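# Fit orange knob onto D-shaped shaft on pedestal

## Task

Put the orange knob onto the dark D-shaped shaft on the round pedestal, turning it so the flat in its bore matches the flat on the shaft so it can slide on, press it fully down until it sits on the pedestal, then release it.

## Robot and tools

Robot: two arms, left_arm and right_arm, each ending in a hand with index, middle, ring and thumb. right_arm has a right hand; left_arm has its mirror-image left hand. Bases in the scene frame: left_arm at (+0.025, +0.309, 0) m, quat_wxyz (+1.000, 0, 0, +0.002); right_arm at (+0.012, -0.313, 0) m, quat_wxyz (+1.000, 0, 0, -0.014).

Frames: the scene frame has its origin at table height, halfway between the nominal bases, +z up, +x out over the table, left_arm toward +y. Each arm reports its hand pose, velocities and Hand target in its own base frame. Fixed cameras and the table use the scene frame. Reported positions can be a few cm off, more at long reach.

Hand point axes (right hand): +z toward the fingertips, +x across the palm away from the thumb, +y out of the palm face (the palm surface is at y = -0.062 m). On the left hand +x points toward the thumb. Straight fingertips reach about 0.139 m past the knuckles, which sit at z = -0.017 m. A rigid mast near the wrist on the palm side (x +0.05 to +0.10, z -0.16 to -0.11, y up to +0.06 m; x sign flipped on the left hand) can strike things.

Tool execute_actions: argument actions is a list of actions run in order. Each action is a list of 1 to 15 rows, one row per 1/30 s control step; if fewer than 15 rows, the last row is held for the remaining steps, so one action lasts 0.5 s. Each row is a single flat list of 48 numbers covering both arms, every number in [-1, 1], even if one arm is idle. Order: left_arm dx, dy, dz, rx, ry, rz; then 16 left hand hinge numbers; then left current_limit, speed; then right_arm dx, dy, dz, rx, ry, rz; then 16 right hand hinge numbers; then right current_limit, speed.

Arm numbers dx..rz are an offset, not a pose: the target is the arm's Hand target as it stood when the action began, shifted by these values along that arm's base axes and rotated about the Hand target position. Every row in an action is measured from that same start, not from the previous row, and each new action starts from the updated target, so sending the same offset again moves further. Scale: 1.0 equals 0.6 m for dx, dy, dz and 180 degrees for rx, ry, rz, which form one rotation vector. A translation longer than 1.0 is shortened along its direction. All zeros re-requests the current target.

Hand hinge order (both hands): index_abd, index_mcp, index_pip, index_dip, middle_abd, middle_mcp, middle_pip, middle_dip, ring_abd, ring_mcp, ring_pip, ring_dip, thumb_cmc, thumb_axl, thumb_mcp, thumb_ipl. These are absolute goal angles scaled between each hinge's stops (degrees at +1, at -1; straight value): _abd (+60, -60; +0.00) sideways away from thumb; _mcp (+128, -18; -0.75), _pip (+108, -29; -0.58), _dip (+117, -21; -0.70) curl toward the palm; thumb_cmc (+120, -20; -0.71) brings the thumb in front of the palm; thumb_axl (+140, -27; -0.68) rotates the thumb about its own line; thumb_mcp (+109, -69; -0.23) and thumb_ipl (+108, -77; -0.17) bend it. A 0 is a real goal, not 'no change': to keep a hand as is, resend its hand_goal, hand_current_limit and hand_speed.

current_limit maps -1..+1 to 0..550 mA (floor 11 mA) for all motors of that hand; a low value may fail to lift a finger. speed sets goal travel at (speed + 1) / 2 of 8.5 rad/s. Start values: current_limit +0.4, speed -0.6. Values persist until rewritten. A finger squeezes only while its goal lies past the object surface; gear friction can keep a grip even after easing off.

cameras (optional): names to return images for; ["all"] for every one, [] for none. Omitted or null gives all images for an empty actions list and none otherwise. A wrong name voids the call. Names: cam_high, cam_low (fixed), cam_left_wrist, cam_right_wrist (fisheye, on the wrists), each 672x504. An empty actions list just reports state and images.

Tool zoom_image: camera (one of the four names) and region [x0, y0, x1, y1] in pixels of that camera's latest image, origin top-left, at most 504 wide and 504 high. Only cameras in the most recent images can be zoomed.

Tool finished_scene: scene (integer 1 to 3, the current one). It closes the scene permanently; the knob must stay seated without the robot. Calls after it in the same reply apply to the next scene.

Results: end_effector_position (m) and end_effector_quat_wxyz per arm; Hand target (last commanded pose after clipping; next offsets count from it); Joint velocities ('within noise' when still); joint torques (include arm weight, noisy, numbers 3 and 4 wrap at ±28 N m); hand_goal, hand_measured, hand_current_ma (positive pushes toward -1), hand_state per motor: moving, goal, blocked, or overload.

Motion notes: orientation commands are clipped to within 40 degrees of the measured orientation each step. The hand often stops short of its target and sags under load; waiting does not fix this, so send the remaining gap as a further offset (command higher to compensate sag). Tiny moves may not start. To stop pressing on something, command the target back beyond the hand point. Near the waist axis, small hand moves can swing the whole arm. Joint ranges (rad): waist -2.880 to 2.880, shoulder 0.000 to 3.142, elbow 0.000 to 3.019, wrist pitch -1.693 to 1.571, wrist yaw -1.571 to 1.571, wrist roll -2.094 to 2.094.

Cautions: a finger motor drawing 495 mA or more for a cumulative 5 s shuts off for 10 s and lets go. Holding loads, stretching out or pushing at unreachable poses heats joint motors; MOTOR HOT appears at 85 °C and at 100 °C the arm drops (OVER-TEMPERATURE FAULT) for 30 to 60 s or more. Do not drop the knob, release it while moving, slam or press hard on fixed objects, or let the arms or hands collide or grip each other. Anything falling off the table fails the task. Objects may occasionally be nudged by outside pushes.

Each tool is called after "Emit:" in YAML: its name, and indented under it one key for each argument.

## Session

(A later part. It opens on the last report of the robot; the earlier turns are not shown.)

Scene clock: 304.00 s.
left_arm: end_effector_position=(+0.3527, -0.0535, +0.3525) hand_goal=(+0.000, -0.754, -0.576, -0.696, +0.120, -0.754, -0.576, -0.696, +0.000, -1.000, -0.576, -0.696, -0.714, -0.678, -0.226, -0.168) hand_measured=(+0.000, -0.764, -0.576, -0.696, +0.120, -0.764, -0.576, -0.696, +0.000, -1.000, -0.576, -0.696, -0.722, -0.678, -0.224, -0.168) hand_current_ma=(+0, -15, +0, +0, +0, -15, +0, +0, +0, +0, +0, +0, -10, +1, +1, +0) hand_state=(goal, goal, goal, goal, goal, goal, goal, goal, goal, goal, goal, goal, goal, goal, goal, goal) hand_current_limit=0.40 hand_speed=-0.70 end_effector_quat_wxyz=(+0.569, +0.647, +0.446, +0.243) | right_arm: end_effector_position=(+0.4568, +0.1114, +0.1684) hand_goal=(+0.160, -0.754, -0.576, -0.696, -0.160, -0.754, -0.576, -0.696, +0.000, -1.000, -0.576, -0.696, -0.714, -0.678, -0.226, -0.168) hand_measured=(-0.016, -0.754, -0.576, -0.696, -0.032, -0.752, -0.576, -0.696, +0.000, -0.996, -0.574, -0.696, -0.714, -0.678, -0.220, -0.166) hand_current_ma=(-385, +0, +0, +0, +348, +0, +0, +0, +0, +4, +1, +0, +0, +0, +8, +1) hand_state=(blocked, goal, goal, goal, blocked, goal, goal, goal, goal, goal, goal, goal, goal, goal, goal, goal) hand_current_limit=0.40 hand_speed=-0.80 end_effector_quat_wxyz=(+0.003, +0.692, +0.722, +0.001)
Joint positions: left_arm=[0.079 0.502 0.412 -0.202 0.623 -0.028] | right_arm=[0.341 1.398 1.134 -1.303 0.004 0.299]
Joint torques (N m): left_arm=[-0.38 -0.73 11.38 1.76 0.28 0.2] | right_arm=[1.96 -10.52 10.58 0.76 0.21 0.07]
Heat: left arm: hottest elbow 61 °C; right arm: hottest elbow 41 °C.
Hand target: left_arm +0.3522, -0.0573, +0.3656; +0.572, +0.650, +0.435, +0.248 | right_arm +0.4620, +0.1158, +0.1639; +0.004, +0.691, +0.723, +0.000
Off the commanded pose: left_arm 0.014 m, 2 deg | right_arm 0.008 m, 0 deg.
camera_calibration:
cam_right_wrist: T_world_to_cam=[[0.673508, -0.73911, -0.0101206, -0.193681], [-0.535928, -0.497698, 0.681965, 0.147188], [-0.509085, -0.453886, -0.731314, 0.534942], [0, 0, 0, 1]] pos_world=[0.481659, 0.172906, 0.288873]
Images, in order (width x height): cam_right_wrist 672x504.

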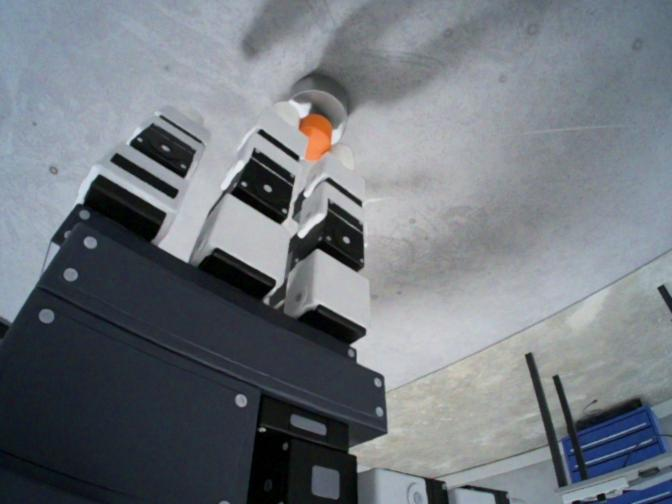

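Emit:
execute_actions:
  actions:
    - [[0,0,0,0,0,0,0,-0.754,-0.576,-0.696,0.12,-0.754,-0.576,-0.696,0,-1,-0.576,-0.696,-0.714,-0.678,-0.226,-0.168,0.4,-0.7,0.002,0.002,0.002,0,-0.003,0,0.16,-0.754,-0.576,-0.696,-0.16,-0.754,-0.576,-0.696,0,-1,-0.576,-0.696,-0.714,-0.678,-0.226,-0.168,0.4,-0.8]]

Scene clock: 307.60 s.
left_arm: end_effector_position=(+0.3527, -0.0535, +0.3525) hand_goal=(+0.000, -0.754, -0.576, -0.696, +0.120, -0.754, -0.576, -0.696, +0.000, -1.000, -0.576, -0.696, -0.714, -0.678, -0.226, -0.168) hand_measured=(+0.000, -0.764, -0.576, -0.696, +0.120, -0.764, -0.576, -0.696, +0.000, -1.000, -0.576, -0.696, -0.722, -0.678, -0.224, -0.168) hand_current_ma=(+0, -15, +0, +0, +0, -15, +0, +0, +0, +0, +0, +0, -10, +1, +1, +0) hand_state=(goal, goal, goal, goal, goal, goal, goal, goal, goal, goal, goal, goal, goal, goal, goal, goal) hand_current_limit=0.40 hand_speed=-0.70 end_effector_quat_wxyz=(+0.569, +0.647, +0.446, +0.243) | right_arm: end_effector_position=(+0.4585, +0.1127, +0.1691) hand_goal=(+0.160, -0.754, -0.576, -0.696, -0.160, -0.754, -0.576, -0.696, +0.000, -1.000, -0.576, -0.696, -0.714, -0.678, -0.226, -0.168) hand_measured=(-0.016, -0.754, -0.576, -0.696, -0.032, -0.752, -0.576, -0.696, +0.000, -0.996, -0.574, -0.696, -0.714, -0.678, -0.220, -0.166) hand_current_ma=(-385, +0, +0, +0, +348, +0, +0, +0, +0, +4, +1, +0, +0, +0, +8, +1) hand_state=(blocked, goal, goal, goal, blocked, goal, goal, goal, goal, goal, goal, goal, goal, goal, goal, goal) hand_current_limit=0.40 hand_speed=-0.80 end_effector_quat_wxyz=(+0.006, +0.691, +0.723, +0.004)
Joint positions: left_arm=[0.079 0.502 0.412 -0.202 0.623 -0.028] | right_arm=[0.344 1.398 1.134 -1.295 0.007 0.299]
Joint torques (N m): left_arm=[-0.5 -0.79 11.4 1.77 0.28 0.21] | right_arm=[2.02 -10.7 10.51 0.79 0.21 0.1]
Heat: left arm: hottest elbow 61 °C; right arm: hottest elbow 41 °C.
Hand target: left_arm +0.3522, -0.0573, +0.3656; +0.572, +0.650, +0.435, +0.248 | right_arm +0.4631, +0.1172, +0.1651; +0.007, +0.691, +0.723, +0.003
Off the commanded pose: left_arm 0.014 m, 2 deg | right_arm 0.007 m, 0 deg.

Emit:
execute_actions:
  actions:
    - [[0,0,0,0,0,0,0,-0.754,-0.576,-0.696,0.12,-0.754,-0.576,-0.696,0,-1,-0.576,-0.696,-0.714,-0.678,-0.226,-0.168,0.4,-0.7,0,0,-0.015,0,0,0,0.16,-0.754,-0.576,-0.696,-0.16,-0.754,-0.576,-0.696,0,-1,-0.576,-0.696,-0.714,-0.678,-0.226,-0.168,0.4,-0.8]]

Scene clock: 310.80 s.
left_arm: end_effector_position=(+0.3527, -0.0535, +0.3525) hand_goal=(+0.000, -0.754, -0.576, -0.696, +0.120, -0.754, -0.576, -0.696, +0.000, -1.000, -0.576, -0.696, -0.714, -0.678, -0.226, -0.168) hand_measured=(+0.000, -0.764, -0.576, -0.696, +0.120, -0.764, -0.576, -0.696, +0.000, -1.000, -0.576, -0.696, -0.722, -0.678, -0.224, -0.168) hand_current_ma=(+0, -15, +0, +0, +0, -15, +0, +0, +0, +0, +0, +0, -10, +1, +1, +0) hand_state=(goal, goal, goal, goal, goal, goal, goal, goal, goal, goal, goal, goal, goal, goal, goal, goal) hand_current_limit=0.40 hand_speed=-0.70 end_effector_quat_wxyz=(+0.569, +0.647, +0.446, +0.243) | right_arm: end_effector_position=(+0.4642, +0.1147, +0.1711) hand_goal=(+0.160, -0.754, -0.576, -0.696, -0.160, -0.754, -0.576, -0.696, +0.000, -1.000, -0.576, -0.696, -0.714, -0.678, -0.226, -0.168) hand_measured=(-0.016, -0.756, -0.576, -0.696, -0.032, -0.754, -0.576, -0.696, +0.000, -0.996, -0.574, -0.696, -0.714, -0.678, -0.220, -0.166) hand_current_ma=(-385, -1, +0, +0, +348, +0, +0, +0, +0, +3, +1, +0, +0, +0, +8, +1) hand_state=(blocked, goal, goal, goal, blocked, goal, goal, goal, goal, goal, goal, goal, goal, goal, goal, goal) hand_current_limit=0.40 hand_speed=-0.80 end_effector_quat_wxyz=(+0.011, +0.691, +0.723, +0.014)
Joint positions: left_arm=[0.079 0.502 0.412 -0.202 0.623 -0.028] | right_arm=[0.344 1.398 1.134 -1.271 0.008 0.299]
Joint torques (N m): left_arm=[-0.44 -0.91 11.41 1.78 0.27 0.21] | right_arm=[2.02 -10.29 9.02 0.81 0.2 0.1]
Heat: left arm: hottest elbow 61 °C; right arm: hottest elbow 40 °C.
Hand target: left_arm +0.3522, -0.0573, +0.3656; +0.572, +0.650, +0.435, +0.248 | right_arm +0.4631, +0.1172, +0.1561; +0.007, +0.691, +0.723, +0.003
Off the commanded pose: left_arm 0.014 m, 2 deg | right_arm 0.015 m, 1 deg.

Emit:
execute_actions:
  actions:
    - [[0,0,0,0,0,0,0,-0.754,-0.576,-0.696,0.12,-0.754,-0.576,-0.696,0,-1,-0.576,-0.696,-0.714,-0.678,-0.226,-0.168,0.4,-0.7,-0.0082,-0.0047,0.083,0,0.0103,0,0.16,-0.754,-0.576,-0.696,-0.16,-0.754,-0.576,-0.696,0,-1,-0.576,-0.696,-0.714,-0.678,-0.226,-0.168,0.4,-0.8]]
    - [[0,0,0,0,0,0,0,-0.754,-0.576,-0.696,0.12,-0.754,-0.576,-0.696,0,-1,-0.576,-0.696,-0.714,-0.678,-0.226,-0.168,0.4,-0.7,0,0,-0.078,0,0,0,0.16,-0.754,-0.576,-0.696,-0.16,-0.754,-0.576,-0.696,0,-1,-0.576,-0.696,-0.714,-0.678,-0.226,-0.168,0.4,-0.8]]
  cameras: ["cam_right_wrist"]

Emit:
zoom_image:
  camera: "cam_right_wrist"
  region: [284, 76, 354, 146]

Scene clock: 321.20 s.
left_arm: end_effector_position=(+0.3527, -0.0535, +0.3525) hand_goal=(+0.000, -0.754, -0.576, -0.696, +0.120, -0.754, -0.576, -0.696, +0.000, -1.000, -0.576, -0.696, -0.714, -0.678, -0.226, -0.168) hand_measured=(+0.000, -0.764, -0.576, -0.696, +0.120, -0.764, -0.576, -0.696, +0.000, -1.000, -0.576, -0.696, -0.722, -0.678, -0.224, -0.168) hand_current_ma=(+0, -15, +0, +0, +0, -15, +0, +0, +0, +0, +0, +0, -10, +1, +1, +0) hand_state=(goal, goal, goal, goal, goal, goal, goal, goal, goal, goal, goal, goal, goal, goal, goal, goal) hand_current_limit=0.40 hand_speed=-0.70 end_effector_quat_wxyz=(+0.569, +0.647, +0.446, +0.243) | right_arm: end_effector_position=(+0.4593, +0.1141, +0.1731) hand_goal=(+0.160, -0.754, -0.576, -0.696, -0.160, -0.754, -0.576, -0.696, +0.000, -1.000, -0.576, -0.696, -0.714, -0.678, -0.226, -0.168) hand_measured=(-0.016, -0.754, -0.576, -0.696, -0.032, -0.752, -0.576, -0.696, +0.000, -0.996, -0.574, -0.696, -0.714, -0.678, -0.220, -0.166) hand_current_ma=(-385, +0, +0, +0, +348, +1, +0, +0, +0, +3, +1, +0, +0, +0, +8, +1) hand_state=(blocked, goal, goal, goal, blocked, goal, goal, goal, goal, goal, goal, goal, goal, goal, goal, goal) hand_current_limit=0.40 hand_speed=-0.80 end_effector_quat_wxyz=(+0.002, +0.691, +0.723, +0.002)
Joint positions: left_arm=[0.079 0.502 0.412 -0.202 0.623 -0.028] | right_arm=[0.344 1.403 1.151 -1.315 0.002 0.299]
Joint torques (N m): left_arm=[-0.56 -0.79 11.4 1.78 0.27 0.21] | right_arm=[1.38 -10.7 8.92 0.69 -0.03 0.02]
Heat: left arm: hottest elbow 61 °C; right arm: hottest elbow 40 °C.
Hand target: left_arm +0.3522, -0.0573, +0.3656; +0.572, +0.650, +0.435, +0.248 | right_arm +0.4582, +0.1143, +0.1592; -0.005, +0.691, +0.723, -0.008
Off the commanded pose: left_arm 0.014 m, 2 deg | right_arm 0.014 m, 1 deg.
camera_calibration:
cam_right_wrist: T_world_to_cam=[[0.675502, -0.737253, -0.0124716, -0.194005], [-0.534153, -0.500933, 0.68099, 0.146447], [-0.508309, -0.453348, -0.732187, 0.540594], [0, 0, 0, 1]] pos_world=[0.484064, 0.175407, 0.293667]
Images, in order (width x height): cam_right_wrist 672x504.

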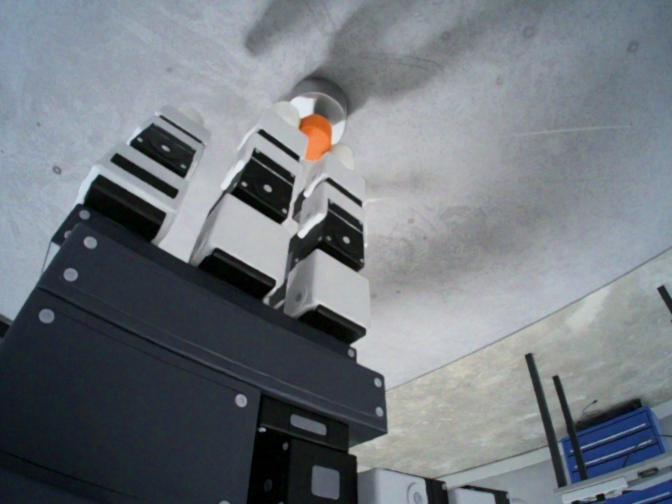

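Scaled by 7.200 from the camera's 672x504 image, which has a finer 960x720 frame.

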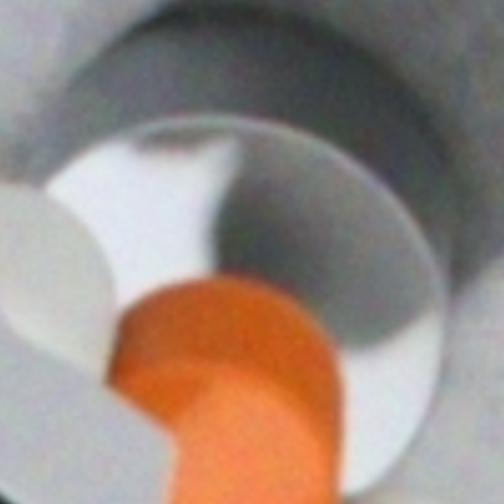

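Emit:
execute_actions:
  actions:
    - [[0,0,0,0,0,0,0,-0.754,-0.576,-0.696,0.12,-0.754,-0.576,-0.696,0,-1,-0.576,-0.696,-0.714,-0.678,-0.226,-0.168,0.4,-0.7,-0.0015,-0.008,-0.003,0,0,0,0.16,-0.754,-0.576,-0.696,-0.16,-0.754,-0.576,-0.696,0,-1,-0.576,-0.696,-0.714,-0.678,-0.226,-0.168,0.4,-0.8]]
  cameras: ["cam_right_wrist"]

Emit:
zoom_image:
  camera: "cam_right_wrist"
  region: [284, 76, 354, 146]

Scene clock: 326.33 s.
left_arm: end_effector_position=(+0.3527, -0.0535, +0.3525) hand_goal=(+0.000, -0.754, -0.576, -0.696, +0.120, -0.754, -0.576, -0.696, +0.000, -1.000, -0.576, -0.696, -0.714, -0.678, -0.226, -0.168) hand_measured=(+0.000, -0.764, -0.576, -0.696, +0.120, -0.764, -0.576, -0.696, +0.000, -1.000, -0.576, -0.696, -0.722, -0.678, -0.224, -0.168) hand_current_ma=(+0, -15, +0, +0, +0, -15, +0, +0, +0, +0, +0, +0, -10, +1, +1, +0) hand_state=(goal, goal, goal, goal, goal, goal, goal, goal, goal, goal, goal, goal, goal, goal, goal, goal) hand_current_limit=0.40 hand_speed=-0.70 end_effector_quat_wxyz=(+0.569, +0.647, +0.446, +0.243) | right_arm: end_effector_position=(+0.4582, +0.1124, +0.1700) hand_goal=(+0.160, -0.754, -0.576, -0.696, -0.160, -0.754, -0.576, -0.696, +0.000, -1.000, -0.576, -0.696, -0.714, -0.678, -0.226, -0.168) hand_measured=(-0.016, -0.754, -0.576, -0.696, -0.032, -0.752, -0.576, -0.696, +0.000, -0.996, -0.574, -0.696, -0.714, -0.678, -0.220, -0.166) hand_current_ma=(-385, +0, +0, +0, +348, +1, +0, +0, +0, +3, +1, +0, +0, +0, +8, +1) hand_state=(blocked, goal, goal, goal, blocked, goal, goal, goal, goal, goal, goal, goal, goal, goal, goal, goal) hand_current_limit=0.40 hand_speed=-0.80 end_effector_quat_wxyz=(+0.001, +0.692, +0.722, +0.000)
Joint positions: left_arm=[0.079 0.502 0.412 -0.202 0.623 -0.028] | right_arm=[0.341 1.403 1.144 -1.311 0.002 0.299]
Joint torques (N m): left_arm=[-0.5 -0.73 11.41 1.77 0.28 0.2] | right_arm=[0.67 -11.05 8.69 0.7 -0.03 -0.1]
Heat: left arm: hottest elbow 61 °C; right arm: hottest elbow 40 °C.
Hand target: left_arm +0.3522, -0.0573, +0.3656; +0.572, +0.650, +0.435, +0.248 | right_arm +0.4573, +0.1094, +0.1574; -0.005, +0.691, +0.723, -0.008
Off the commanded pose: left_arm 0.014 m, 2 deg | right_arm 0.013 m, 1 deg.
camera_calibration:
cam_right_wrist: T_world_to_cam=[[0.67349, -0.739071, -0.0136053, -0.193271], [-0.533565, -0.498793, 0.683018, 0.146137], [-0.511586, -0.452747, -0.730274, 0.53817], [0, 0, 0, 1]] pos_world=[0.48346, 0.173706, 0.290568]
Images, in order (width x height): cam_right_wrist 672x504.

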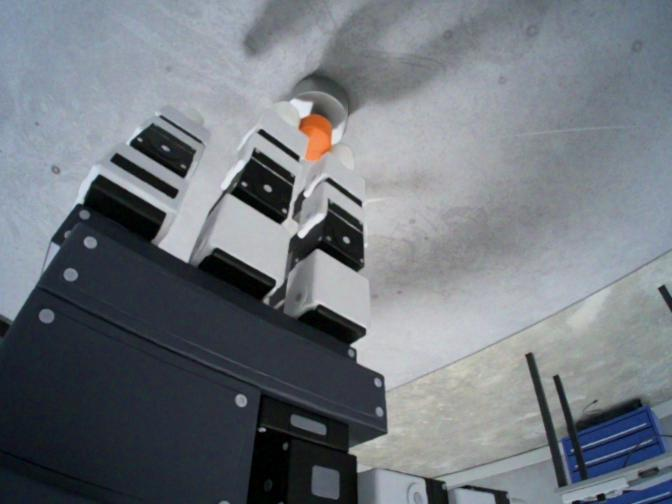

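Scaled by 7.200 from the camera's 672x504 image, which has a finer 960x720 frame.

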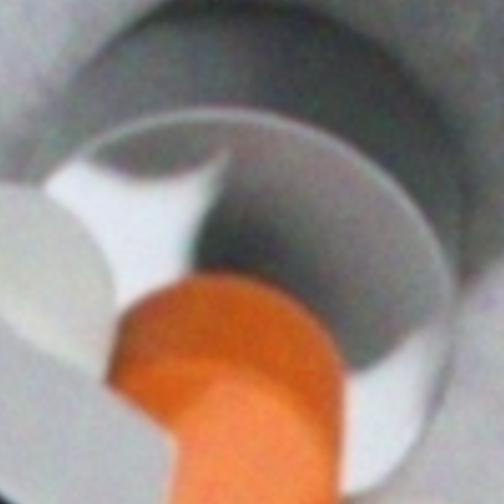

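Emit:
execute_actions:
  actions:
    - [[0,0,0,0,0,0,0,-0.754,-0.576,-0.696,0.12,-0.754,-0.576,-0.696,0,-1,-0.576,-0.696,-0.714,-0.678,-0.226,-0.168,0.4,-0.7,0.0005,0,-0.007,0,0,0,0.16,-0.754,-0.576,-0.696,-0.16,-0.754,-0.576,-0.696,0,-1,-0.576,-0.696,-0.714,-0.678,-0.226,-0.168,0.4,-0.8]]
  cameras: ["cam_right_wrist"]

Emit:
zoom_image:
  camera: "cam_right_wrist"
  region: [284, 76, 354, 146]

Scene clock: 330.83 s.
left_arm: end_effector_position=(+0.3527, -0.0535, +0.3525) hand_goal=(+0.000, -0.754, -0.576, -0.696, +0.120, -0.754, -0.576, -0.696, +0.000, -1.000, -0.576, -0.696, -0.714, -0.678, -0.226, -0.168) hand_measured=(+0.000, -0.764, -0.576, -0.696, +0.120, -0.764, -0.576, -0.696, +0.000, -1.000, -0.576, -0.696, -0.722, -0.678, -0.224, -0.168) hand_current_ma=(+0, -15, +0, +0, +0, -15, +0, +0, +0, +0, +0, +0, -10, +1, +1, +0) hand_state=(goal, goal, goal, goal, goal, goal, goal, goal, goal, goal, goal, goal, goal, goal, goal, goal) hand_current_limit=0.40 hand_speed=-0.70 end_effector_quat_wxyz=(+0.569, +0.647, +0.446, +0.243) | right_arm: end_effector_position=(+0.4584, +0.1127, +0.1679) hand_goal=(+0.160, -0.754, -0.576, -0.696, -0.160, -0.754, -0.576, -0.696, +0.000, -1.000, -0.576, -0.696, -0.714, -0.678, -0.226, -0.168) hand_measured=(-0.016, -0.754, -0.576, -0.696, -0.032, -0.752, -0.576, -0.696, +0.000, -0.996, -0.574, -0.696, -0.714, -0.678, -0.220, -0.166) hand_current_ma=(-385, +0, +0, +0, +348, +1, +0, +0, +0, +3, +1, +0, +0, +0, +8, +1) hand_state=(blocked, goal, goal, goal, blocked, goal, goal, goal, goal, goal, goal, goal, goal, goal, goal, goal) hand_current_limit=0.40 hand_speed=-0.80 end_effector_quat_wxyz=(+0.001, +0.692, +0.722, +0.002)
Joint positions: left_arm=[0.079 0.502 0.412 -0.202 0.623 -0.028] | right_arm=[0.341 1.403 1.137 -1.3 0 0.298]
Joint torques (N m): left_arm=[-0.5 -0.85 11.37 1.77 0.29 0.2] | right_arm=[0.62 -10.7 8.59 0.75 0.02 -0.1]
Heat: left arm: hottest elbow 62 °C; right arm: hottest elbow 40 °C.
Hand target: left_arm +0.3522, -0.0573, +0.3656; +0.572, +0.650, +0.435, +0.248 | right_arm +0.4577, +0.1094, +0.1532; -0.005, +0.691, +0.723, -0.008
Off the commanded pose: left_arm 0.014 m, 2 deg | right_arm 0.015 m, 1 deg.
camera_calibration:
cam_right_wrist: T_world_to_cam=[[0.673818, -0.738778, -0.0132809, -0.193467], [-0.535526, -0.500664, 0.680109, 0.149511], [-0.509099, -0.451157, -0.732991, 0.535911], [0, 0, 0, 1]] pos_world=[0.48326, 0.173706, 0.288565]
Images, in order (width x height): cam_right_wrist 672x504.

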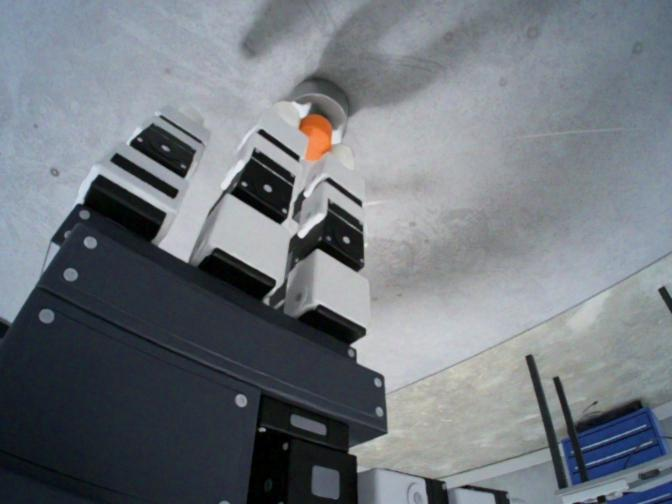

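Scaled by 7.200 from the camera's 672x504 image, which has a finer 960x720 frame.

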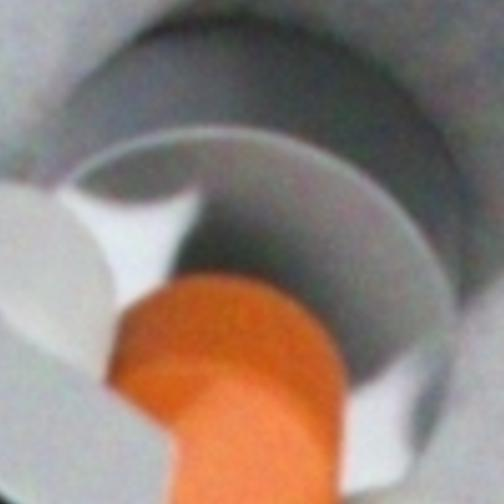

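Emit:
execute_actions:
  actions:
    - [[0,0,0,0,0,0,0,-0.754,-0.576,-0.696,0.12,-0.754,-0.576,-0.696,0,-1,-0.576,-0.696,-0.714,-0.678,-0.226,-0.168,0.4,-0.7,-0.0005,-0.001,-0.006,0,0,0,0.16,-0.754,-0.576,-0.696,-0.16,-0.754,-0.576,-0.696,0,-1,-0.576,-0.696,-0.714,-0.678,-0.226,-0.168,0.4,-0.8]]

Scene clock: 334.20 s.
left_arm: end_effector_position=(+0.3527, -0.0535, +0.3525) hand_goal=(+0.000, -0.754, -0.576, -0.696, +0.120, -0.754, -0.576, -0.696, +0.000, -1.000, -0.576, -0.696, -0.714, -0.678, -0.226, -0.168) hand_measured=(+0.000, -0.764, -0.576, -0.696, +0.120, -0.764, -0.576, -0.696, +0.000, -1.000, -0.576, -0.696, -0.722, -0.678, -0.224, -0.168) hand_current_ma=(+0, -15, +0, +0, +0, -15, +0, +0, +0, +0, +0, +0, -10, +1, +1, +0) hand_state=(goal, goal, goal, goal, goal, goal, goal, goal, goal, goal, goal, goal, goal, goal, goal, goal) hand_current_limit=0.40 hand_speed=-0.70 end_effector_quat_wxyz=(+0.569, +0.647, +0.446, +0.243) | right_arm: end_effector_position=(+0.4581, +0.1127, +0.1646) hand_goal=(+0.160, -0.754, -0.576, -0.696, -0.160, -0.754, -0.576, -0.696, +0.000, -1.000, -0.576, -0.696, -0.714, -0.678, -0.226, -0.168) hand_measured=(-0.016, -0.754, -0.576, -0.696, -0.032, -0.752, -0.576, -0.696, +0.000, -0.996, -0.574, -0.696, -0.714, -0.678, -0.220, -0.166) hand_current_ma=(-385, +0, +0, +0, +348, +1, +0, +0, +0, +3, +1, +0, +0, +0, +8, +1) hand_state=(blocked, goal, goal, goal, blocked, goal, goal, goal, goal, goal, goal, goal, goal, goal, goal, goal) hand_current_limit=0.40 hand_speed=-0.80 end_effector_quat_wxyz=(+0.002, +0.692, +0.722, +0.003)
Joint positions: left_arm=[0.079 0.502 0.412 -0.202 0.623 -0.028] | right_arm=[0.341 1.403 1.128 -1.289 0 0.298]
Joint torques (N m): left_arm=[-0.56 -0.79 11.38 1.8 0.28 0.2] | right_arm=[0.5 -10.52 8.64 0.72 0.03 -0.11]
Heat: left arm: hottest elbow 62 °C; right arm: hottest elbow 40 °C.
Hand target: left_arm +0.3522, -0.0573, +0.3656; +0.572, +0.650, +0.435, +0.248 | right_arm +0.4573, +0.1089, +0.1495; -0.005, +0.691, +0.723, -0.008
Off the commanded pose: left_arm 0.014 m, 2 deg | right_arm 0.016 m, 1 deg.

Emit:
execute_actions:
  actions:
    - [[0,0,0,0,0,0,0,-0.754,-0.576,-0.696,0.12,-0.754,-0.576,-0.696,0,-1,-0.576,-0.696,-0.714,-0.678,-0.226,-0.168,0.4,-0.7,0,0,-0.005,0,0,0,0.16,-0.754,-0.576,-0.696,-0.16,-0.754,-0.576,-0.696,0,-1,-0.576,-0.696,-0.714,-0.678,-0.226,-0.168,0.4,-0.8]]
  cameras: ["cam_right_wrist"]

Emit:
zoom_image:
  camera: "cam_right_wrist"
  region: [284, 76, 354, 146]

Scene clock: 336.53 s.
left_arm: end_effector_position=(+0.3527, -0.0535, +0.3525) hand_goal=(+0.000, -0.754, -0.576, -0.696, +0.120, -0.754, -0.576, -0.696, +0.000, -1.000, -0.576, -0.696, -0.714, -0.678, -0.226, -0.168) hand_measured=(+0.000, -0.764, -0.576, -0.696, +0.120, -0.764, -0.576, -0.696, +0.000, -1.000, -0.576, -0.696, -0.722, -0.678, -0.224, -0.168) hand_current_ma=(+0, -15, +0, +0, +0, -15, +0, +0, +0, +0, +0, +0, -10, +1, +1, +0) hand_state=(goal, goal, goal, goal, goal, goal, goal, goal, goal, goal, goal, goal, goal, goal, goal, goal) hand_current_limit=0.40 hand_speed=-0.70 end_effector_quat_wxyz=(+0.569, +0.647, +0.446, +0.243) | right_arm: end_effector_position=(+0.4580, +0.1126, +0.1627) hand_goal=(+0.160, -0.754, -0.576, -0.696, -0.160, -0.754, -0.576, -0.696, +0.000, -1.000, -0.576, -0.696, -0.714, -0.678, -0.226, -0.168) hand_measured=(-0.016, -0.754, -0.576, -0.696, -0.032, -0.752, -0.576, -0.696, +0.000, -0.996, -0.574, -0.696, -0.714, -0.678, -0.220, -0.166) hand_current_ma=(-385, +0, +0, +0, +348, +1, +0, +0, +0, +3, +1, +0, +0, +0, +8, +1) hand_state=(blocked, goal, goal, goal, blocked, goal, goal, goal, goal, goal, goal, goal, goal, goal, goal, goal) hand_current_limit=0.40 hand_speed=-0.80 end_effector_quat_wxyz=(+0.002, +0.692, +0.722, +0.004)
Joint positions: left_arm=[0.079 0.502 0.412 -0.202 0.623 -0.028] | right_arm=[0.341 1.403 1.122 -1.281 0 0.298]
Joint torques (N m): left_arm=[-0.44 -0.85 11.38 1.78 0.28 0.2] | right_arm=[0.56 -10.29 8.62 0.7 0.03 -0.1]
Heat: left arm: hottest elbow 62 °C; right arm: hottest elbow 40 °C.
Hand target: left_arm +0.3522, -0.0573, +0.3656; +0.572, +0.650, +0.435, +0.248 | right_arm +0.4572, +0.1089, +0.1465; -0.005, +0.691, +0.723, -0.008
Off the commanded pose: left_arm 0.014 m, 2 deg | right_arm 0.017 m, 2 deg.
camera_calibration:
cam_right_wrist: T_world_to_cam=[[0.67443, -0.738242, -0.0119386, -0.193775], [-0.537751, -0.50222, 0.677199, 0.154378], [-0.505933, -0.450303, -0.735703, 0.530813], [0, 0, 0, 1]] pos_world=[0.482261, 0.173506, 0.283663]
Images, in order (width x height): cam_right_wrist 672x504.

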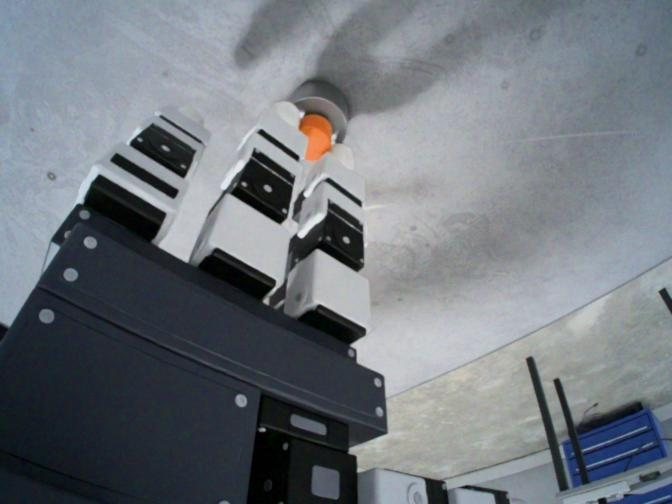

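Scaled by 7.200 from the camera's 672x504 image, which has a finer 960x720 frame.

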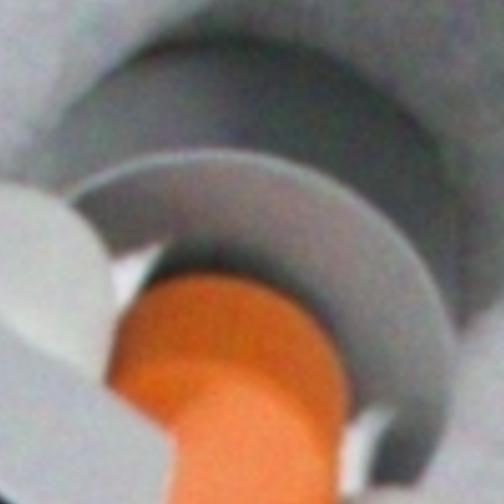

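Emit:
execute_actions:
  actions:
    - [[0,0,0,0,0,0,0,-0.754,-0.576,-0.696,0.12,-0.754,-0.576,-0.696,0,-1,-0.576,-0.696,-0.714,-0.678,-0.226,-0.168,0.4,-0.7,0,0,-0.01,0,0,0,0.16,-0.754,-0.576,-0.696,-0.16,-0.754,-0.576,-0.696,0,-1,-0.576,-0.696,-0.714,-0.678,-0.226,-0.168,0.4,-0.8]]

Emit:
execute_actions:
  actions:
    - [[0,0,0,0,0,0,0,-0.754,-0.576,-0.696,0.12,-0.754,-0.576,-0.696,0,-1,-0.576,-0.696,-0.714,-0.678,-0.226,-0.168,0.4,-0.7,0,0,-0.007,0,0,0,0.16,-0.754,-0.576,-0.696,-0.16,-0.754,-0.576,-0.696,0,-1,-0.576,-0.696,-0.714,-0.678,-0.226,-0.168,0.4,-0.8]]
  cameras: ["cam_right_wrist"]

Emit:
zoom_image:
  camera: "cam_right_wrist"
  region: [284, 76, 354, 146]

Scene clock: 339.87 s.
left_arm: end_effector_position=(+0.3527, -0.0535, +0.3525) hand_goal=(+0.000, -0.754, -0.576, -0.696, +0.120, -0.754, -0.576, -0.696, +0.000, -1.000, -0.576, -0.696, -0.714, -0.678, -0.226, -0.168) hand_measured=(+0.000, -0.764, -0.576, -0.696, +0.120, -0.764, -0.576, -0.696, +0.000, -1.000, -0.576, -0.696, -0.722, -0.678, -0.224, -0.168) hand_current_ma=(+0, -15, +0, +0, +0, -15, +0, +0, +0, +0, +0, +0, -10, +1, +1, +0) hand_state=(goal, goal, goal, goal, goal, goal, goal, goal, goal, goal, goal, goal, goal, goal, goal, goal) hand_current_limit=0.40 hand_speed=-0.70 end_effector_quat_wxyz=(+0.569, +0.647, +0.446, +0.243) | right_arm: end_effector_position=(+0.4582, +0.1125, +0.1602) hand_goal=(+0.160, -0.754, -0.576, -0.696, -0.160, -0.754, -0.576, -0.696, +0.000, -1.000, -0.576, -0.696, -0.714, -0.678, -0.226, -0.168) hand_measured=(-0.016, -0.762, -0.580, -0.696, -0.032, -0.750, -0.576, -0.696, +0.000, -0.996, -0.574, -0.696, -0.714, -0.678, -0.220, -0.166) hand_current_ma=(-385, -8, -3, +0, +348, +3, +0, +0, +0, +3, +1, +0, +0, +0, +8, +1) hand_state=(blocked, goal, goal, goal, blocked, goal, goal, goal, goal, goal, goal, goal, goal, goal, goal, goal) hand_current_limit=0.40 hand_speed=-0.80 end_effector_quat_wxyz=(+0.003, +0.692, +0.722, +0.006)
Joint positions: left_arm=[0.079 0.502 0.412 -0.202 0.623 -0.028] | right_arm=[0.341 1.403 1.115 -1.269 0 0.298]
Joint torques (N m): left_arm=[-0.44 -0.73 11.38 1.74 0.28 0.2] | right_arm=[0.62 -9.88 8.28 0.87 0.03 -0.11]
Heat: left arm: hottest elbow 62 °C; right arm: hottest elbow 40 °C.
Hand target: left_arm +0.3522, -0.0573, +0.3656; +0.572, +0.650, +0.435, +0.248 | right_arm +0.4573, +0.1089, +0.1405; -0.005, +0.691, +0.723, -0.008
Off the commanded pose: left_arm 0.014 m, 2 deg | right_arm 0.020 m, 2 deg.

Scene clock: 340.57 s.
left_arm: end_effector_position=(+0.3527, -0.0535, +0.3525) hand_goal=(+0.000, -0.754, -0.576, -0.696, +0.120, -0.754, -0.576, -0.696, +0.000, -1.000, -0.576, -0.696, -0.714, -0.678, -0.226, -0.168) hand_measured=(+0.000, -0.764, -0.576, -0.696, +0.120, -0.764, -0.576, -0.696, +0.000, -1.000, -0.576, -0.696, -0.722, -0.678, -0.224, -0.168) hand_current_ma=(+0, -15, +0, +0, +0, -15, +0, +0, +0, +0, +0, +0, -10, +1, +1, +0) hand_state=(goal, goal, goal, goal, goal, goal, goal, goal, goal, goal, goal, goal, goal, goal, goal, goal) hand_current_limit=0.40 hand_speed=-0.70 end_effector_quat_wxyz=(+0.569, +0.647, +0.446, +0.243) | right_arm: end_effector_position=(+0.4584, +0.1124, +0.1587) hand_goal=(+0.160, -0.754, -0.576, -0.696, -0.160, -0.754, -0.576, -0.696, +0.000, -1.000, -0.576, -0.696, -0.714, -0.678, -0.226, -0.168) hand_measured=(-0.016, -0.764, -0.582, -0.698, -0.032, -0.754, -0.576, -0.696, +0.000, -0.996, -0.574, -0.696, -0.714, -0.678, -0.220, -0.166) hand_current_ma=(-385, -12, -5, -1, +348, +0, +0, +0, +0, +3, +1, +0, +0, +0, +8, +1) hand_state=(blocked, goal, goal, goal, blocked, goal, goal, goal, goal, goal, goal, goal, goal, goal, goal, goal) hand_current_limit=0.40 hand_speed=-0.80 end_effector_quat_wxyz=(+0.004, +0.692, +0.722, +0.007)
Joint positions: left_arm=[0.079 0.502 0.412 -0.202 0.623 -0.028] | right_arm=[0.34 1.403 1.11 -1.262 0 0.298]
Joint torques (N m): left_arm=[-0.44 -0.67 11.4 1.76 0.28 0.21] | right_arm=[0.62 -9.64 7.97 0.99 0.03 -0.1]
Heat: left arm: hottest elbow 62 °C; right arm: hottest elbow 40 °C.
Hand target: left_arm +0.3522, -0.0573, +0.3656; +0.572, +0.650, +0.435, +0.248 | right_arm +0.4572, +0.1088, +0.1363; -0.005, +0.691, +0.723, -0.008
Off the commanded pose: left_arm 0.014 m, 2 deg | right_arm 0.023 m, 2 deg.
camera_calibration:
cam_right_wrist: T_world_to_cam=[[0.673908, -0.738757, -0.00924864, -0.194397], [-0.542535, -0.50333, 0.672544, 0.160272], [-0.501502, -0.448215, -0.739999, 0.526417], [0, 0, 0, 1]] pos_world=[0.481958, 0.173005, 0.279961]
Images, in order (width x height): cam_right_wrist 672x504.

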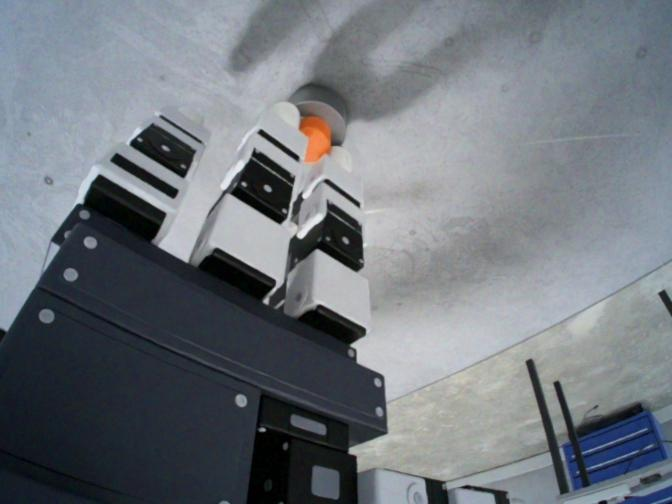

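Scaled by 7.200 from the camera's 672x504 image, which has a finer 960x720 frame.

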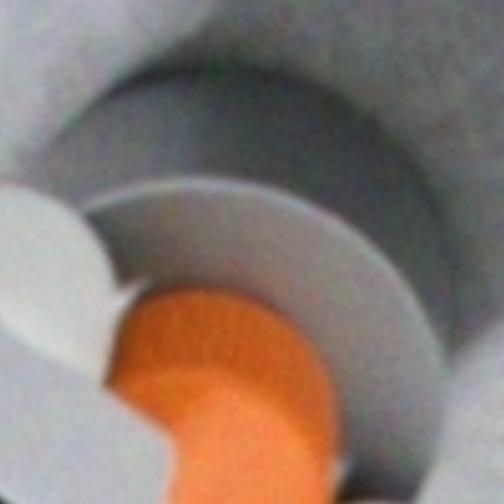

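Emit:
execute_actions:
  actions:
    - [[0,0,0,0,0,0,0,-0.754,-0.576,-0.696,0.12,-0.754,-0.576,-0.696,0,-1,-0.576,-0.696,-0.714,-0.678,-0.226,-0.168,0.4,-0.7,0,0,0,0,0,0,0,-0.754,-0.576,-0.696,0,-0.754,-0.576,-0.696,0,-1,-0.576,-0.696,-0.714,-0.678,-0.226,-0.168,0.4,-0.85]]
    - [[0,0,0,0,0,0,0,-0.754,-0.576,-0.696,0.12,-0.754,-0.576,-0.696,0,-1,-0.576,-0.696,-0.714,-0.678,-0.226,-0.168,0.4,-0.7,0,0,0,0,0,0,-0.12,-0.754,-0.576,-0.696,0.12,-0.754,-0.576,-0.696,0,-1,-0.576,-0.696,-0.714,-0.678,-0.226,-0.168,0.4,-0.8]]
  cameras: ["cam_right_wrist"]

Emit:
zoom_image:
  camera: "cam_right_wrist"
  region: [284, 76, 354, 146]

Scene clock: 354.03 s.
left_arm: end_effector_position=(+0.3527, -0.0535, +0.3525) hand_goal=(+0.000, -0.754, -0.576, -0.696, +0.120, -0.754, -0.576, -0.696, +0.000, -1.000, -0.576, -0.696, -0.714, -0.678, -0.226, -0.168) hand_measured=(+0.000, -0.764, -0.576, -0.696, +0.120, -0.764, -0.576, -0.696, +0.000, -1.000, -0.576, -0.696, -0.722, -0.678, -0.224, -0.168) hand_current_ma=(+0, -15, +0, +0, +0, -15, +0, +0, +0, +0, +0, +0, -10, +1, +1, +0) hand_state=(goal, goal, goal, goal, goal, goal, goal, goal, goal, goal, goal, goal, goal, goal, goal, goal) hand_current_limit=0.40 hand_speed=-0.70 end_effector_quat_wxyz=(+0.569, +0.647, +0.446, +0.243) | right_arm: end_effector_position=(+0.4582, +0.1122, +0.1536) hand_goal=(-0.120, -0.754, -0.576, -0.696, +0.120, -0.754, -0.576, -0.696, +0.000, -1.000, -0.576, -0.696, -0.714, -0.678, -0.226, -0.168) hand_measured=(-0.116, -0.756, -0.578, -0.698, +0.116, -0.754, -0.576, -0.696, +0.000, -0.996, -0.574, -0.696, -0.714, -0.678, -0.220, -0.166) hand_current_ma=(+3, -1, -2, -1, -3, +0, +0, +0, +0, +3, +1, +0, +0, +0, +8, +1) hand_state=(goal, goal, goal, goal, goal, goal, goal, goal, goal, goal, goal, goal, goal, goal, goal, goal) hand_current_limit=0.40 hand_speed=-0.80 end_effector_quat_wxyz=(+0.002, +0.692, +0.722, +0.005)
Joint positions: left_arm=[0.079 0.502 0.412 -0.202 0.623 -0.028] | right_arm=[0.34 1.409 1.103 -1.254 -0.001 0.298]
Joint torques (N m): left_arm=[-0.5 -0.79 11.41 1.78 0.28 0.2] | right_arm=[0.67 -10.17 8.55 0.73 0.08 -0.1]
Heat: left arm: hottest elbow 62 °C; right arm: hottest elbow 39 °C.
Hand target: left_arm +0.3522, -0.0573, +0.3656; +0.572, +0.650, +0.435, +0.248 | right_arm +0.4573, +0.1088, +0.1364; -0.005, +0.691, +0.723, -0.008
Off the commanded pose: left_arm 0.014 m, 2 deg | right_arm 0.018 m, 2 deg.
camera_calibration:
cam_right_wrist: T_world_to_cam=[[0.673267, -0.7393, -0.0121075, -0.193675], [-0.53976, -0.502609, 0.67531, 0.161729], [-0.505342, -0.448129, -0.737434, 0.523738], [0, 0, 0, 1]] pos_world=[0.482357, 0.172805, 0.27466]
Images, in order (width x height): cam_right_wrist 672x504.

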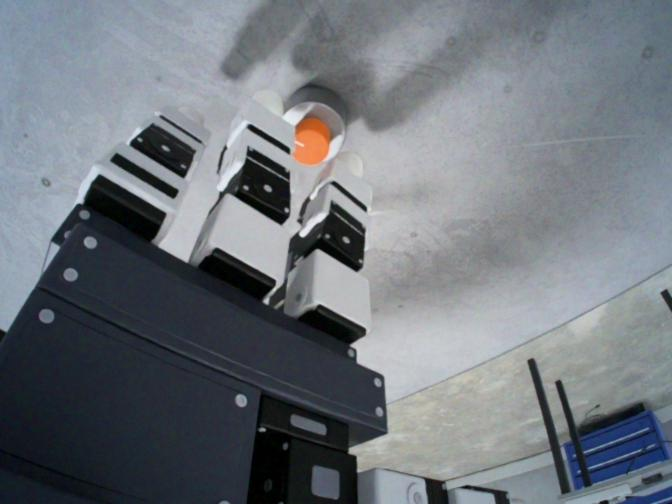

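Scaled by 7.200 from the camera's 672x504 image, which has a finer 960x720 frame.

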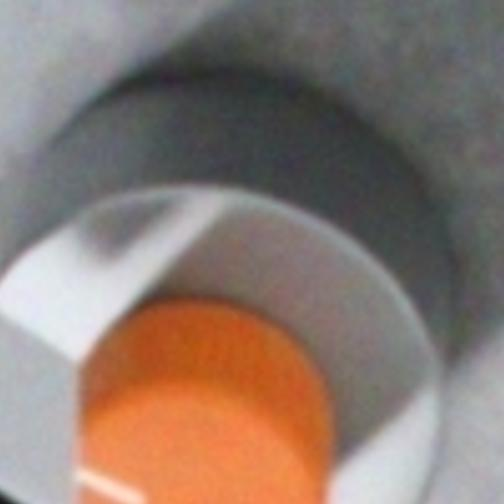

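Emit:
execute_actions:
  actions:
    - [[0,0,0,0,0,0,0,-0.754,-0.576,-0.696,0.12,-0.754,-0.576,-0.696,0,-1,-0.576,-0.696,-0.714,-0.678,-0.226,-0.168,0.4,-0.7,0,0,0.06,0,0,0,-0.12,-0.754,-0.576,-0.696,0.12,-0.754,-0.576,-0.696,0,-1,-0.576,-0.696,-0.714,-0.678,-0.226,-0.168,0.4,-0.8]]
    - [[0,0,0,0,0,0,0,-0.754,-0.576,-0.696,0.12,-0.754,-0.576,-0.696,0,-1,-0.576,-0.696,-0.714,-0.678,-0.226,-0.168,0.4,-0.7,0,0,0.06,0,0,0,-0.12,-0.754,-0.576,-0.696,0.12,-0.754,-0.576,-0.696,0,-1,-0.576,-0.696,-0.714,-0.678,-0.226,-0.168,0.4,-0.8]]
  cameras: ["cam_right_wrist", "cam_high"]

Scene clock: 366.00 s.
left_arm: end_effector_position=(+0.3527, -0.0535, +0.3525) hand_goal=(+0.000, -0.754, -0.576, -0.696, +0.120, -0.754, -0.576, -0.696, +0.000, -1.000, -0.576, -0.696, -0.714, -0.678, -0.226, -0.168) hand_measured=(+0.000, -0.764, -0.576, -0.696, +0.120, -0.764, -0.576, -0.696, +0.000, -1.000, -0.576, -0.696, -0.722, -0.678, -0.224, -0.168) hand_current_ma=(+0, -15, +0, +0, +0, -15, +0, +0, +0, +0, +0, +0, -10, +1, +1, +0) hand_state=(goal, goal, goal, goal, goal, goal, goal, goal, goal, goal, goal, goal, goal, goal, goal, goal) hand_current_limit=0.40 hand_speed=-0.70 end_effector_quat_wxyz=(+0.569, +0.647, +0.446, +0.243) | right_arm: end_effector_position=(+0.4452, +0.1076, +0.1921) hand_goal=(-0.120, -0.754, -0.576, -0.696, +0.120, -0.754, -0.576, -0.696, +0.000, -1.000, -0.576, -0.696, -0.714, -0.678, -0.226, -0.168) hand_measured=(-0.116, -0.752, -0.578, -0.698, +0.116, -0.752, -0.576, -0.696, +0.000, -0.994, -0.574, -0.696, -0.714, -0.678, -0.220, -0.166) hand_current_ma=(+2, +1, -1, -1, -2, +1, +0, +0, +0, +6, +1, +0, +0, +0, +8, +1) hand_state=(goal, goal, goal, goal, goal, goal, goal, goal, goal, goal, goal, goal, goal, goal, goal, goal) hand_current_limit=0.40 hand_speed=-0.80 end_effector_quat_wxyz=(-0.011, +0.692, +0.722, -0.021)
Joint positions: left_arm=[0.079 0.502 0.412 -0.202 0.623 -0.028] | right_arm=[0.34 1.383 1.193 -1.428 -0.001 0.297]
Joint torques (N m): left_arm=[-0.5 -0.85 11.4 1.74 0.28 0.2] | right_arm=[0.67 -11.87 13.57 0.01 0.11 -0.09]
Heat: left arm: hottest elbow 62 °C; right arm: hottest elbow 39 °C.
Hand target: left_arm +0.3522, -0.0573, +0.3656; +0.572, +0.650, +0.435, +0.248 | right_arm +0.4573, +0.1088, +0.2084; -0.005, +0.691, +0.723, -0.008
Off the commanded pose: left_arm 0.014 m, 2 deg | right_arm 0.020 m, 2 deg.
camera_calibration:
cam_right_wrist: T_world_to_cam=[[0.672282, -0.739457, -0.0352102, -0.182966], [-0.500541, -0.489083, 0.714322, 0.100022], [-0.545431, -0.462602, -0.698931, 0.555519], [0, 0, 0, 1]] pos_world=[0.476068, 0.170608, 0.310379]
Images, in order (width x height): cam_high 672x504, cam_right_wrist 672x504.

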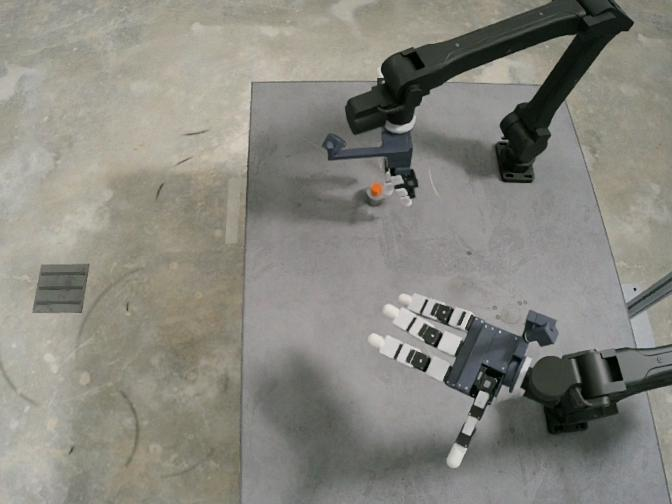

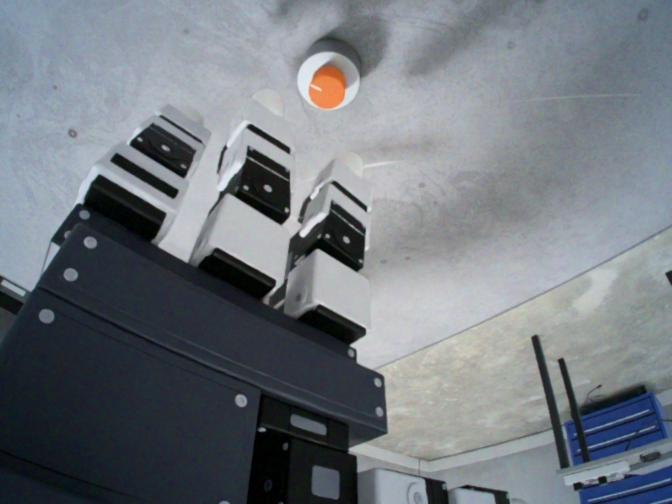

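Emit:
zoom_image:
  camera: "cam_right_wrist"
  region: [288, 30, 372, 114]

Emit:
zoom_image:
  camera: "cam_high"
  region: [346, 166, 406, 216]

Scaled by 6.000 from the camera's 672x504 image, which has a finer 960x720 frame.

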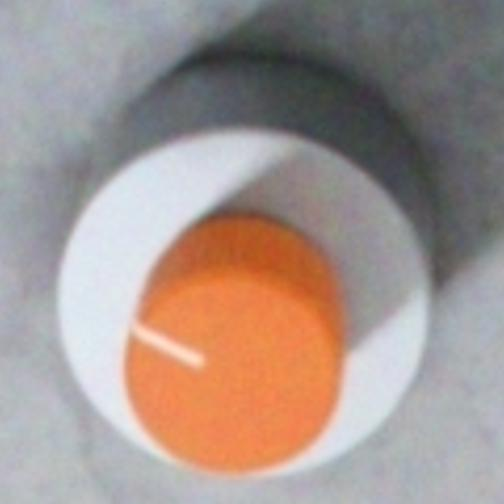

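Scaled by 8.400 from the camera's 672x504 image, which has a finer 960x720 frame.

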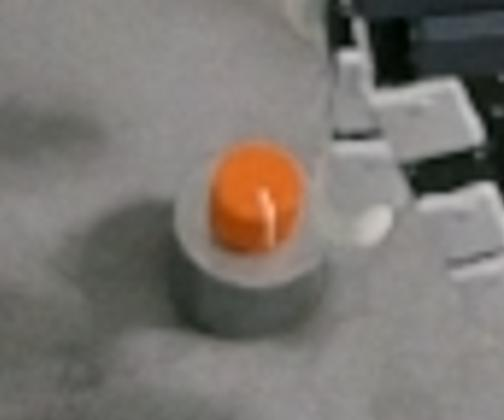

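Emit:
execute_actions:
  actions:
    - [[0,0,0,0,0,0,0,-0.754,-0.576,-0.696,0.12,-0.754,-0.576,-0.696,0,-1,-0.576,-0.696,-0.714,-0.678,-0.226,-0.168,0.4,-0.7,0,0.05,0,0,0,0,0,-0.754,-0.576,-0.696,0.12,-0.754,-0.576,-0.696,0,-1,-0.576,-0.696,-0.714,-0.678,-0.226,-0.168,0.4,-0.8]]
    - [[0,0,0,0,0,0,0,-0.754,-0.576,-0.696,0.12,-0.754,-0.576,-0.696,0,-1,-0.576,-0.696,-0.714,-0.678,-0.226,-0.168,0.4,-0.7,0,0,-0.030,0,0,0,0,-0.754,-0.576,-0.696,0.12,-0.754,-0.576,-0.696,0,-1,-0.576,-0.696,-0.714,-0.678,-0.226,-0.168,0.4,-0.8]]
  cameras: ["cam_right_wrist"]

Emit:
zoom_image:
  camera: "cam_right_wrist"
  region: [230, 20, 400, 190]

Scene clock: 373.60 s.
left_arm: end_effector_position=(+0.3527, -0.0535, +0.3525) hand_goal=(+0.000, -0.754, -0.576, -0.696, +0.120, -0.754, -0.576, -0.696, +0.000, -1.000, -0.576, -0.696, -0.714, -0.678, -0.226, -0.168) hand_measured=(+0.000, -0.764, -0.576, -0.696, +0.120, -0.764, -0.576, -0.696, +0.000, -1.000, -0.576, -0.696, -0.722, -0.678, -0.224, -0.168) hand_current_ma=(+0, -15, +0, +0, +0, -15, +0, +0, +0, +0, +0, +0, -10, +1, +1, +0) hand_state=(goal, goal, goal, goal, goal, goal, goal, goal, goal, goal, goal, goal, goal, goal, goal, goal) hand_current_limit=0.40 hand_speed=-0.70 end_effector_quat_wxyz=(+0.569, +0.647, +0.446, +0.243) | right_arm: end_effector_position=(+0.4487, +0.1386, +0.1935) hand_goal=(+0.000, -0.754, -0.576, -0.696, +0.120, -0.754, -0.576, -0.696, +0.000, -1.000, -0.576, -0.696, -0.714, -0.678, -0.226, -0.168) hand_measured=(-0.002, -0.752, -0.578, -0.698, +0.118, -0.752, -0.576, -0.696, +0.000, -0.994, -0.574, -0.696, -0.714, -0.678, -0.220, -0.166) hand_current_ma=(-2, +1, -1, -1, -2, +1, +0, +0, +0, +5, +1, +0, +0, +0, +8, +1) hand_state=(goal, goal, goal, goal, goal, goal, goal, goal, goal, goal, goal, goal, goal, goal, goal, goal) hand_current_limit=0.40 hand_speed=-0.80 end_effector_quat_wxyz=(-0.005, +0.685, +0.728, -0.008)
Joint positions: left_arm=[0.079 0.502 0.412 -0.202 0.623 -0.028] | right_arm=[0.406 1.4 1.208 -1.398 -0.003 0.346]
Joint torques (N m): left_arm=[-0.44 -0.73 11.38 1.78 0.28 0.2] | right_arm=[0.91 -10.29 11.4 0.62 0.14 0.14]
Heat: left arm: hottest elbow 62 °C; right arm: hottest elbow 41 °C.
Hand target: left_arm +0.3522, -0.0573, +0.3656; +0.572, +0.650, +0.435, +0.248 | right_arm +0.4574, +0.1388, +0.1904; -0.005, +0.691, +0.723, -0.008
Off the commanded pose: left_arm 0.014 m, 2 deg | right_arm 0.009 m, 1 deg.
camera_calibration:
cam_right_wrist: T_world_to_cam=[[0.686486, -0.726708, -0.0251407, -0.172407], [-0.510471, -0.506263, 0.695066, 0.126429], [-0.517838, -0.46432, -0.718506, 0.564474], [0, 0, 0, 1]] pos_world=[0.475199, 0.200813, 0.313367]
Images, in order (width x height): cam_right_wrist 672x504.

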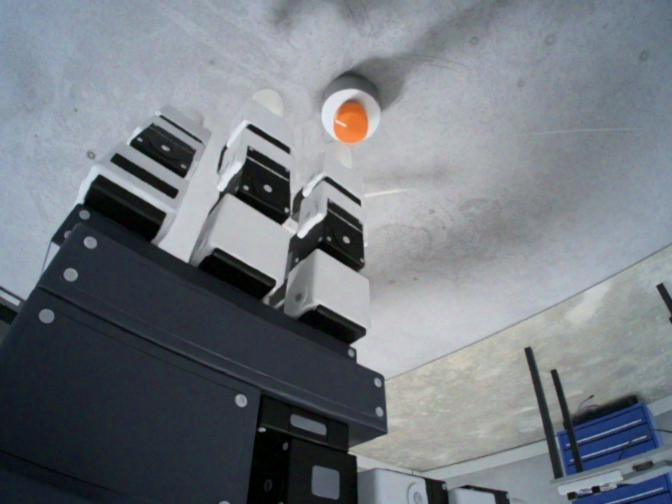

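Scaled by 2.965 from the camera's 672x504 image, which has a finer 960x720 frame.

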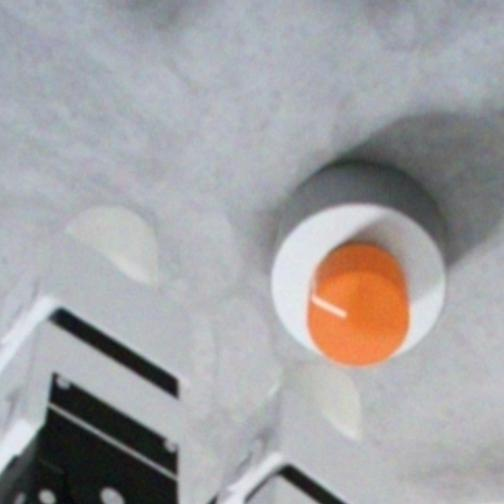

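Emit:
execute_actions:
  actions:
    - [[0,0,0,0,0,0,0,-0.754,-0.576,-0.696,0.12,-0.754,-0.576,-0.696,0,-1,-0.576,-0.696,-0.714,-0.678,-0.226,-0.168,0.4,-0.7,0,-0.003,-0.028,0,0,0,0,-0.754,-0.576,-0.696,0.12,-0.754,-0.576,-0.696,0,-1,-0.576,-0.696,-0.714,-0.678,-0.226,-0.168,0.4,-0.8]]
  cameras: ["cam_right_wrist"]

Emit:
zoom_image:
  camera: "cam_right_wrist"
  region: [260, 50, 400, 190]

Scene clock: 377.30 s.
left_arm: end_effector_position=(+0.3527, -0.0535, +0.3525) hand_goal=(+0.000, -0.754, -0.576, -0.696, +0.120, -0.754, -0.576, -0.696, +0.000, -1.000, -0.576, -0.696, -0.714, -0.678, -0.226, -0.168) hand_measured=(+0.000, -0.764, -0.576, -0.696, +0.120, -0.764, -0.576, -0.696, +0.000, -1.000, -0.576, -0.696, -0.722, -0.678, -0.224, -0.168) hand_current_ma=(+0, -15, +0, +0, +0, -15, +0, +0, +0, +0, +0, +0, -10, +1, +1, +0) hand_state=(goal, goal, goal, goal, goal, goal, goal, goal, goal, goal, goal, goal, goal, goal, goal, goal) hand_current_limit=0.40 hand_speed=-0.70 end_effector_quat_wxyz=(+0.569, +0.647, +0.446, +0.243) | right_arm: end_effector_position=(+0.4571, +0.1419, +0.1911) hand_goal=(+0.000, -0.754, -0.576, -0.696, +0.120, -0.754, -0.576, -0.696, +0.000, -1.000, -0.576, -0.696, -0.714, -0.678, -0.226, -0.168) hand_measured=(-0.002, -0.754, -0.578, -0.698, +0.118, -0.752, -0.576, -0.696, +0.000, -0.994, -0.574, -0.696, -0.714, -0.678, -0.220, -0.166) hand_current_ma=(-2, +0, -1, -1, -2, +1, +0, +0, +0, +5, +1, +0, +0, +0, +8, +1) hand_state=(goal, goal, goal, goal, goal, goal, goal, goal, goal, goal, goal, goal, goal, goal, goal, goal) hand_current_limit=0.40 hand_speed=-0.80 end_effector_quat_wxyz=(+0.001, +0.686, +0.728, +0.006)
Joint positions: left_arm=[0.079 0.502 0.412 -0.202 0.623 -0.028] | right_arm=[0.406 1.406 1.202 -1.355 -0.003 0.346]
Joint torques (N m): left_arm=[-0.5 -0.73 11.43 1.77 0.28 0.2] | right_arm=[0.67 -10.46 8.75 0.7 0.14 0.09]
Heat: left arm: hottest elbow 62 °C; right arm: hottest elbow 42 °C.
Hand target: left_arm +0.3522, -0.0573, +0.3656; +0.572, +0.650, +0.435, +0.248 | right_arm +0.4573, +0.1370, +0.1734; -0.005, +0.691, +0.723, -0.008
Off the commanded pose: left_arm 0.014 m, 2 deg | right_arm 0.018 m, 2 deg.
camera_calibration:
cam_right_wrist: T_world_to_cam=[[0.686491, -0.726993, -0.0145247, -0.177883], [-0.530326, -0.514247, 0.674022, 0.148371], [-0.497478, -0.455007, -0.738569, 0.56182], [0, 0, 0, 1]] pos_world=[0.480293, 0.202611, 0.312354]
Images, in order (width x height): cam_right_wrist 672x504.

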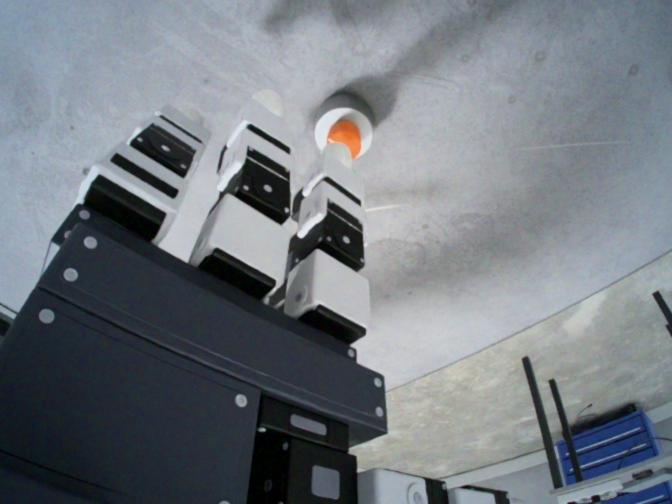

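Scaled by 3.600 from the camera's 672x504 image, which has a finer 960x720 frame.

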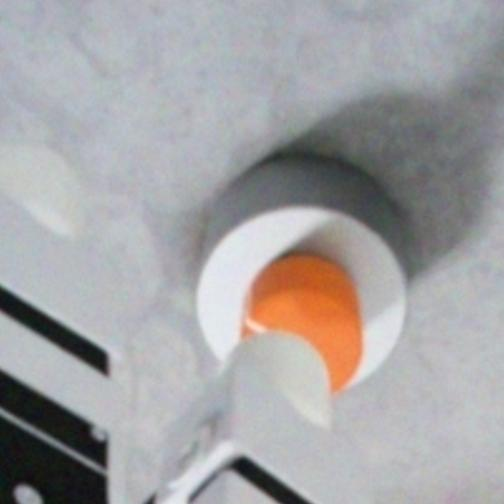

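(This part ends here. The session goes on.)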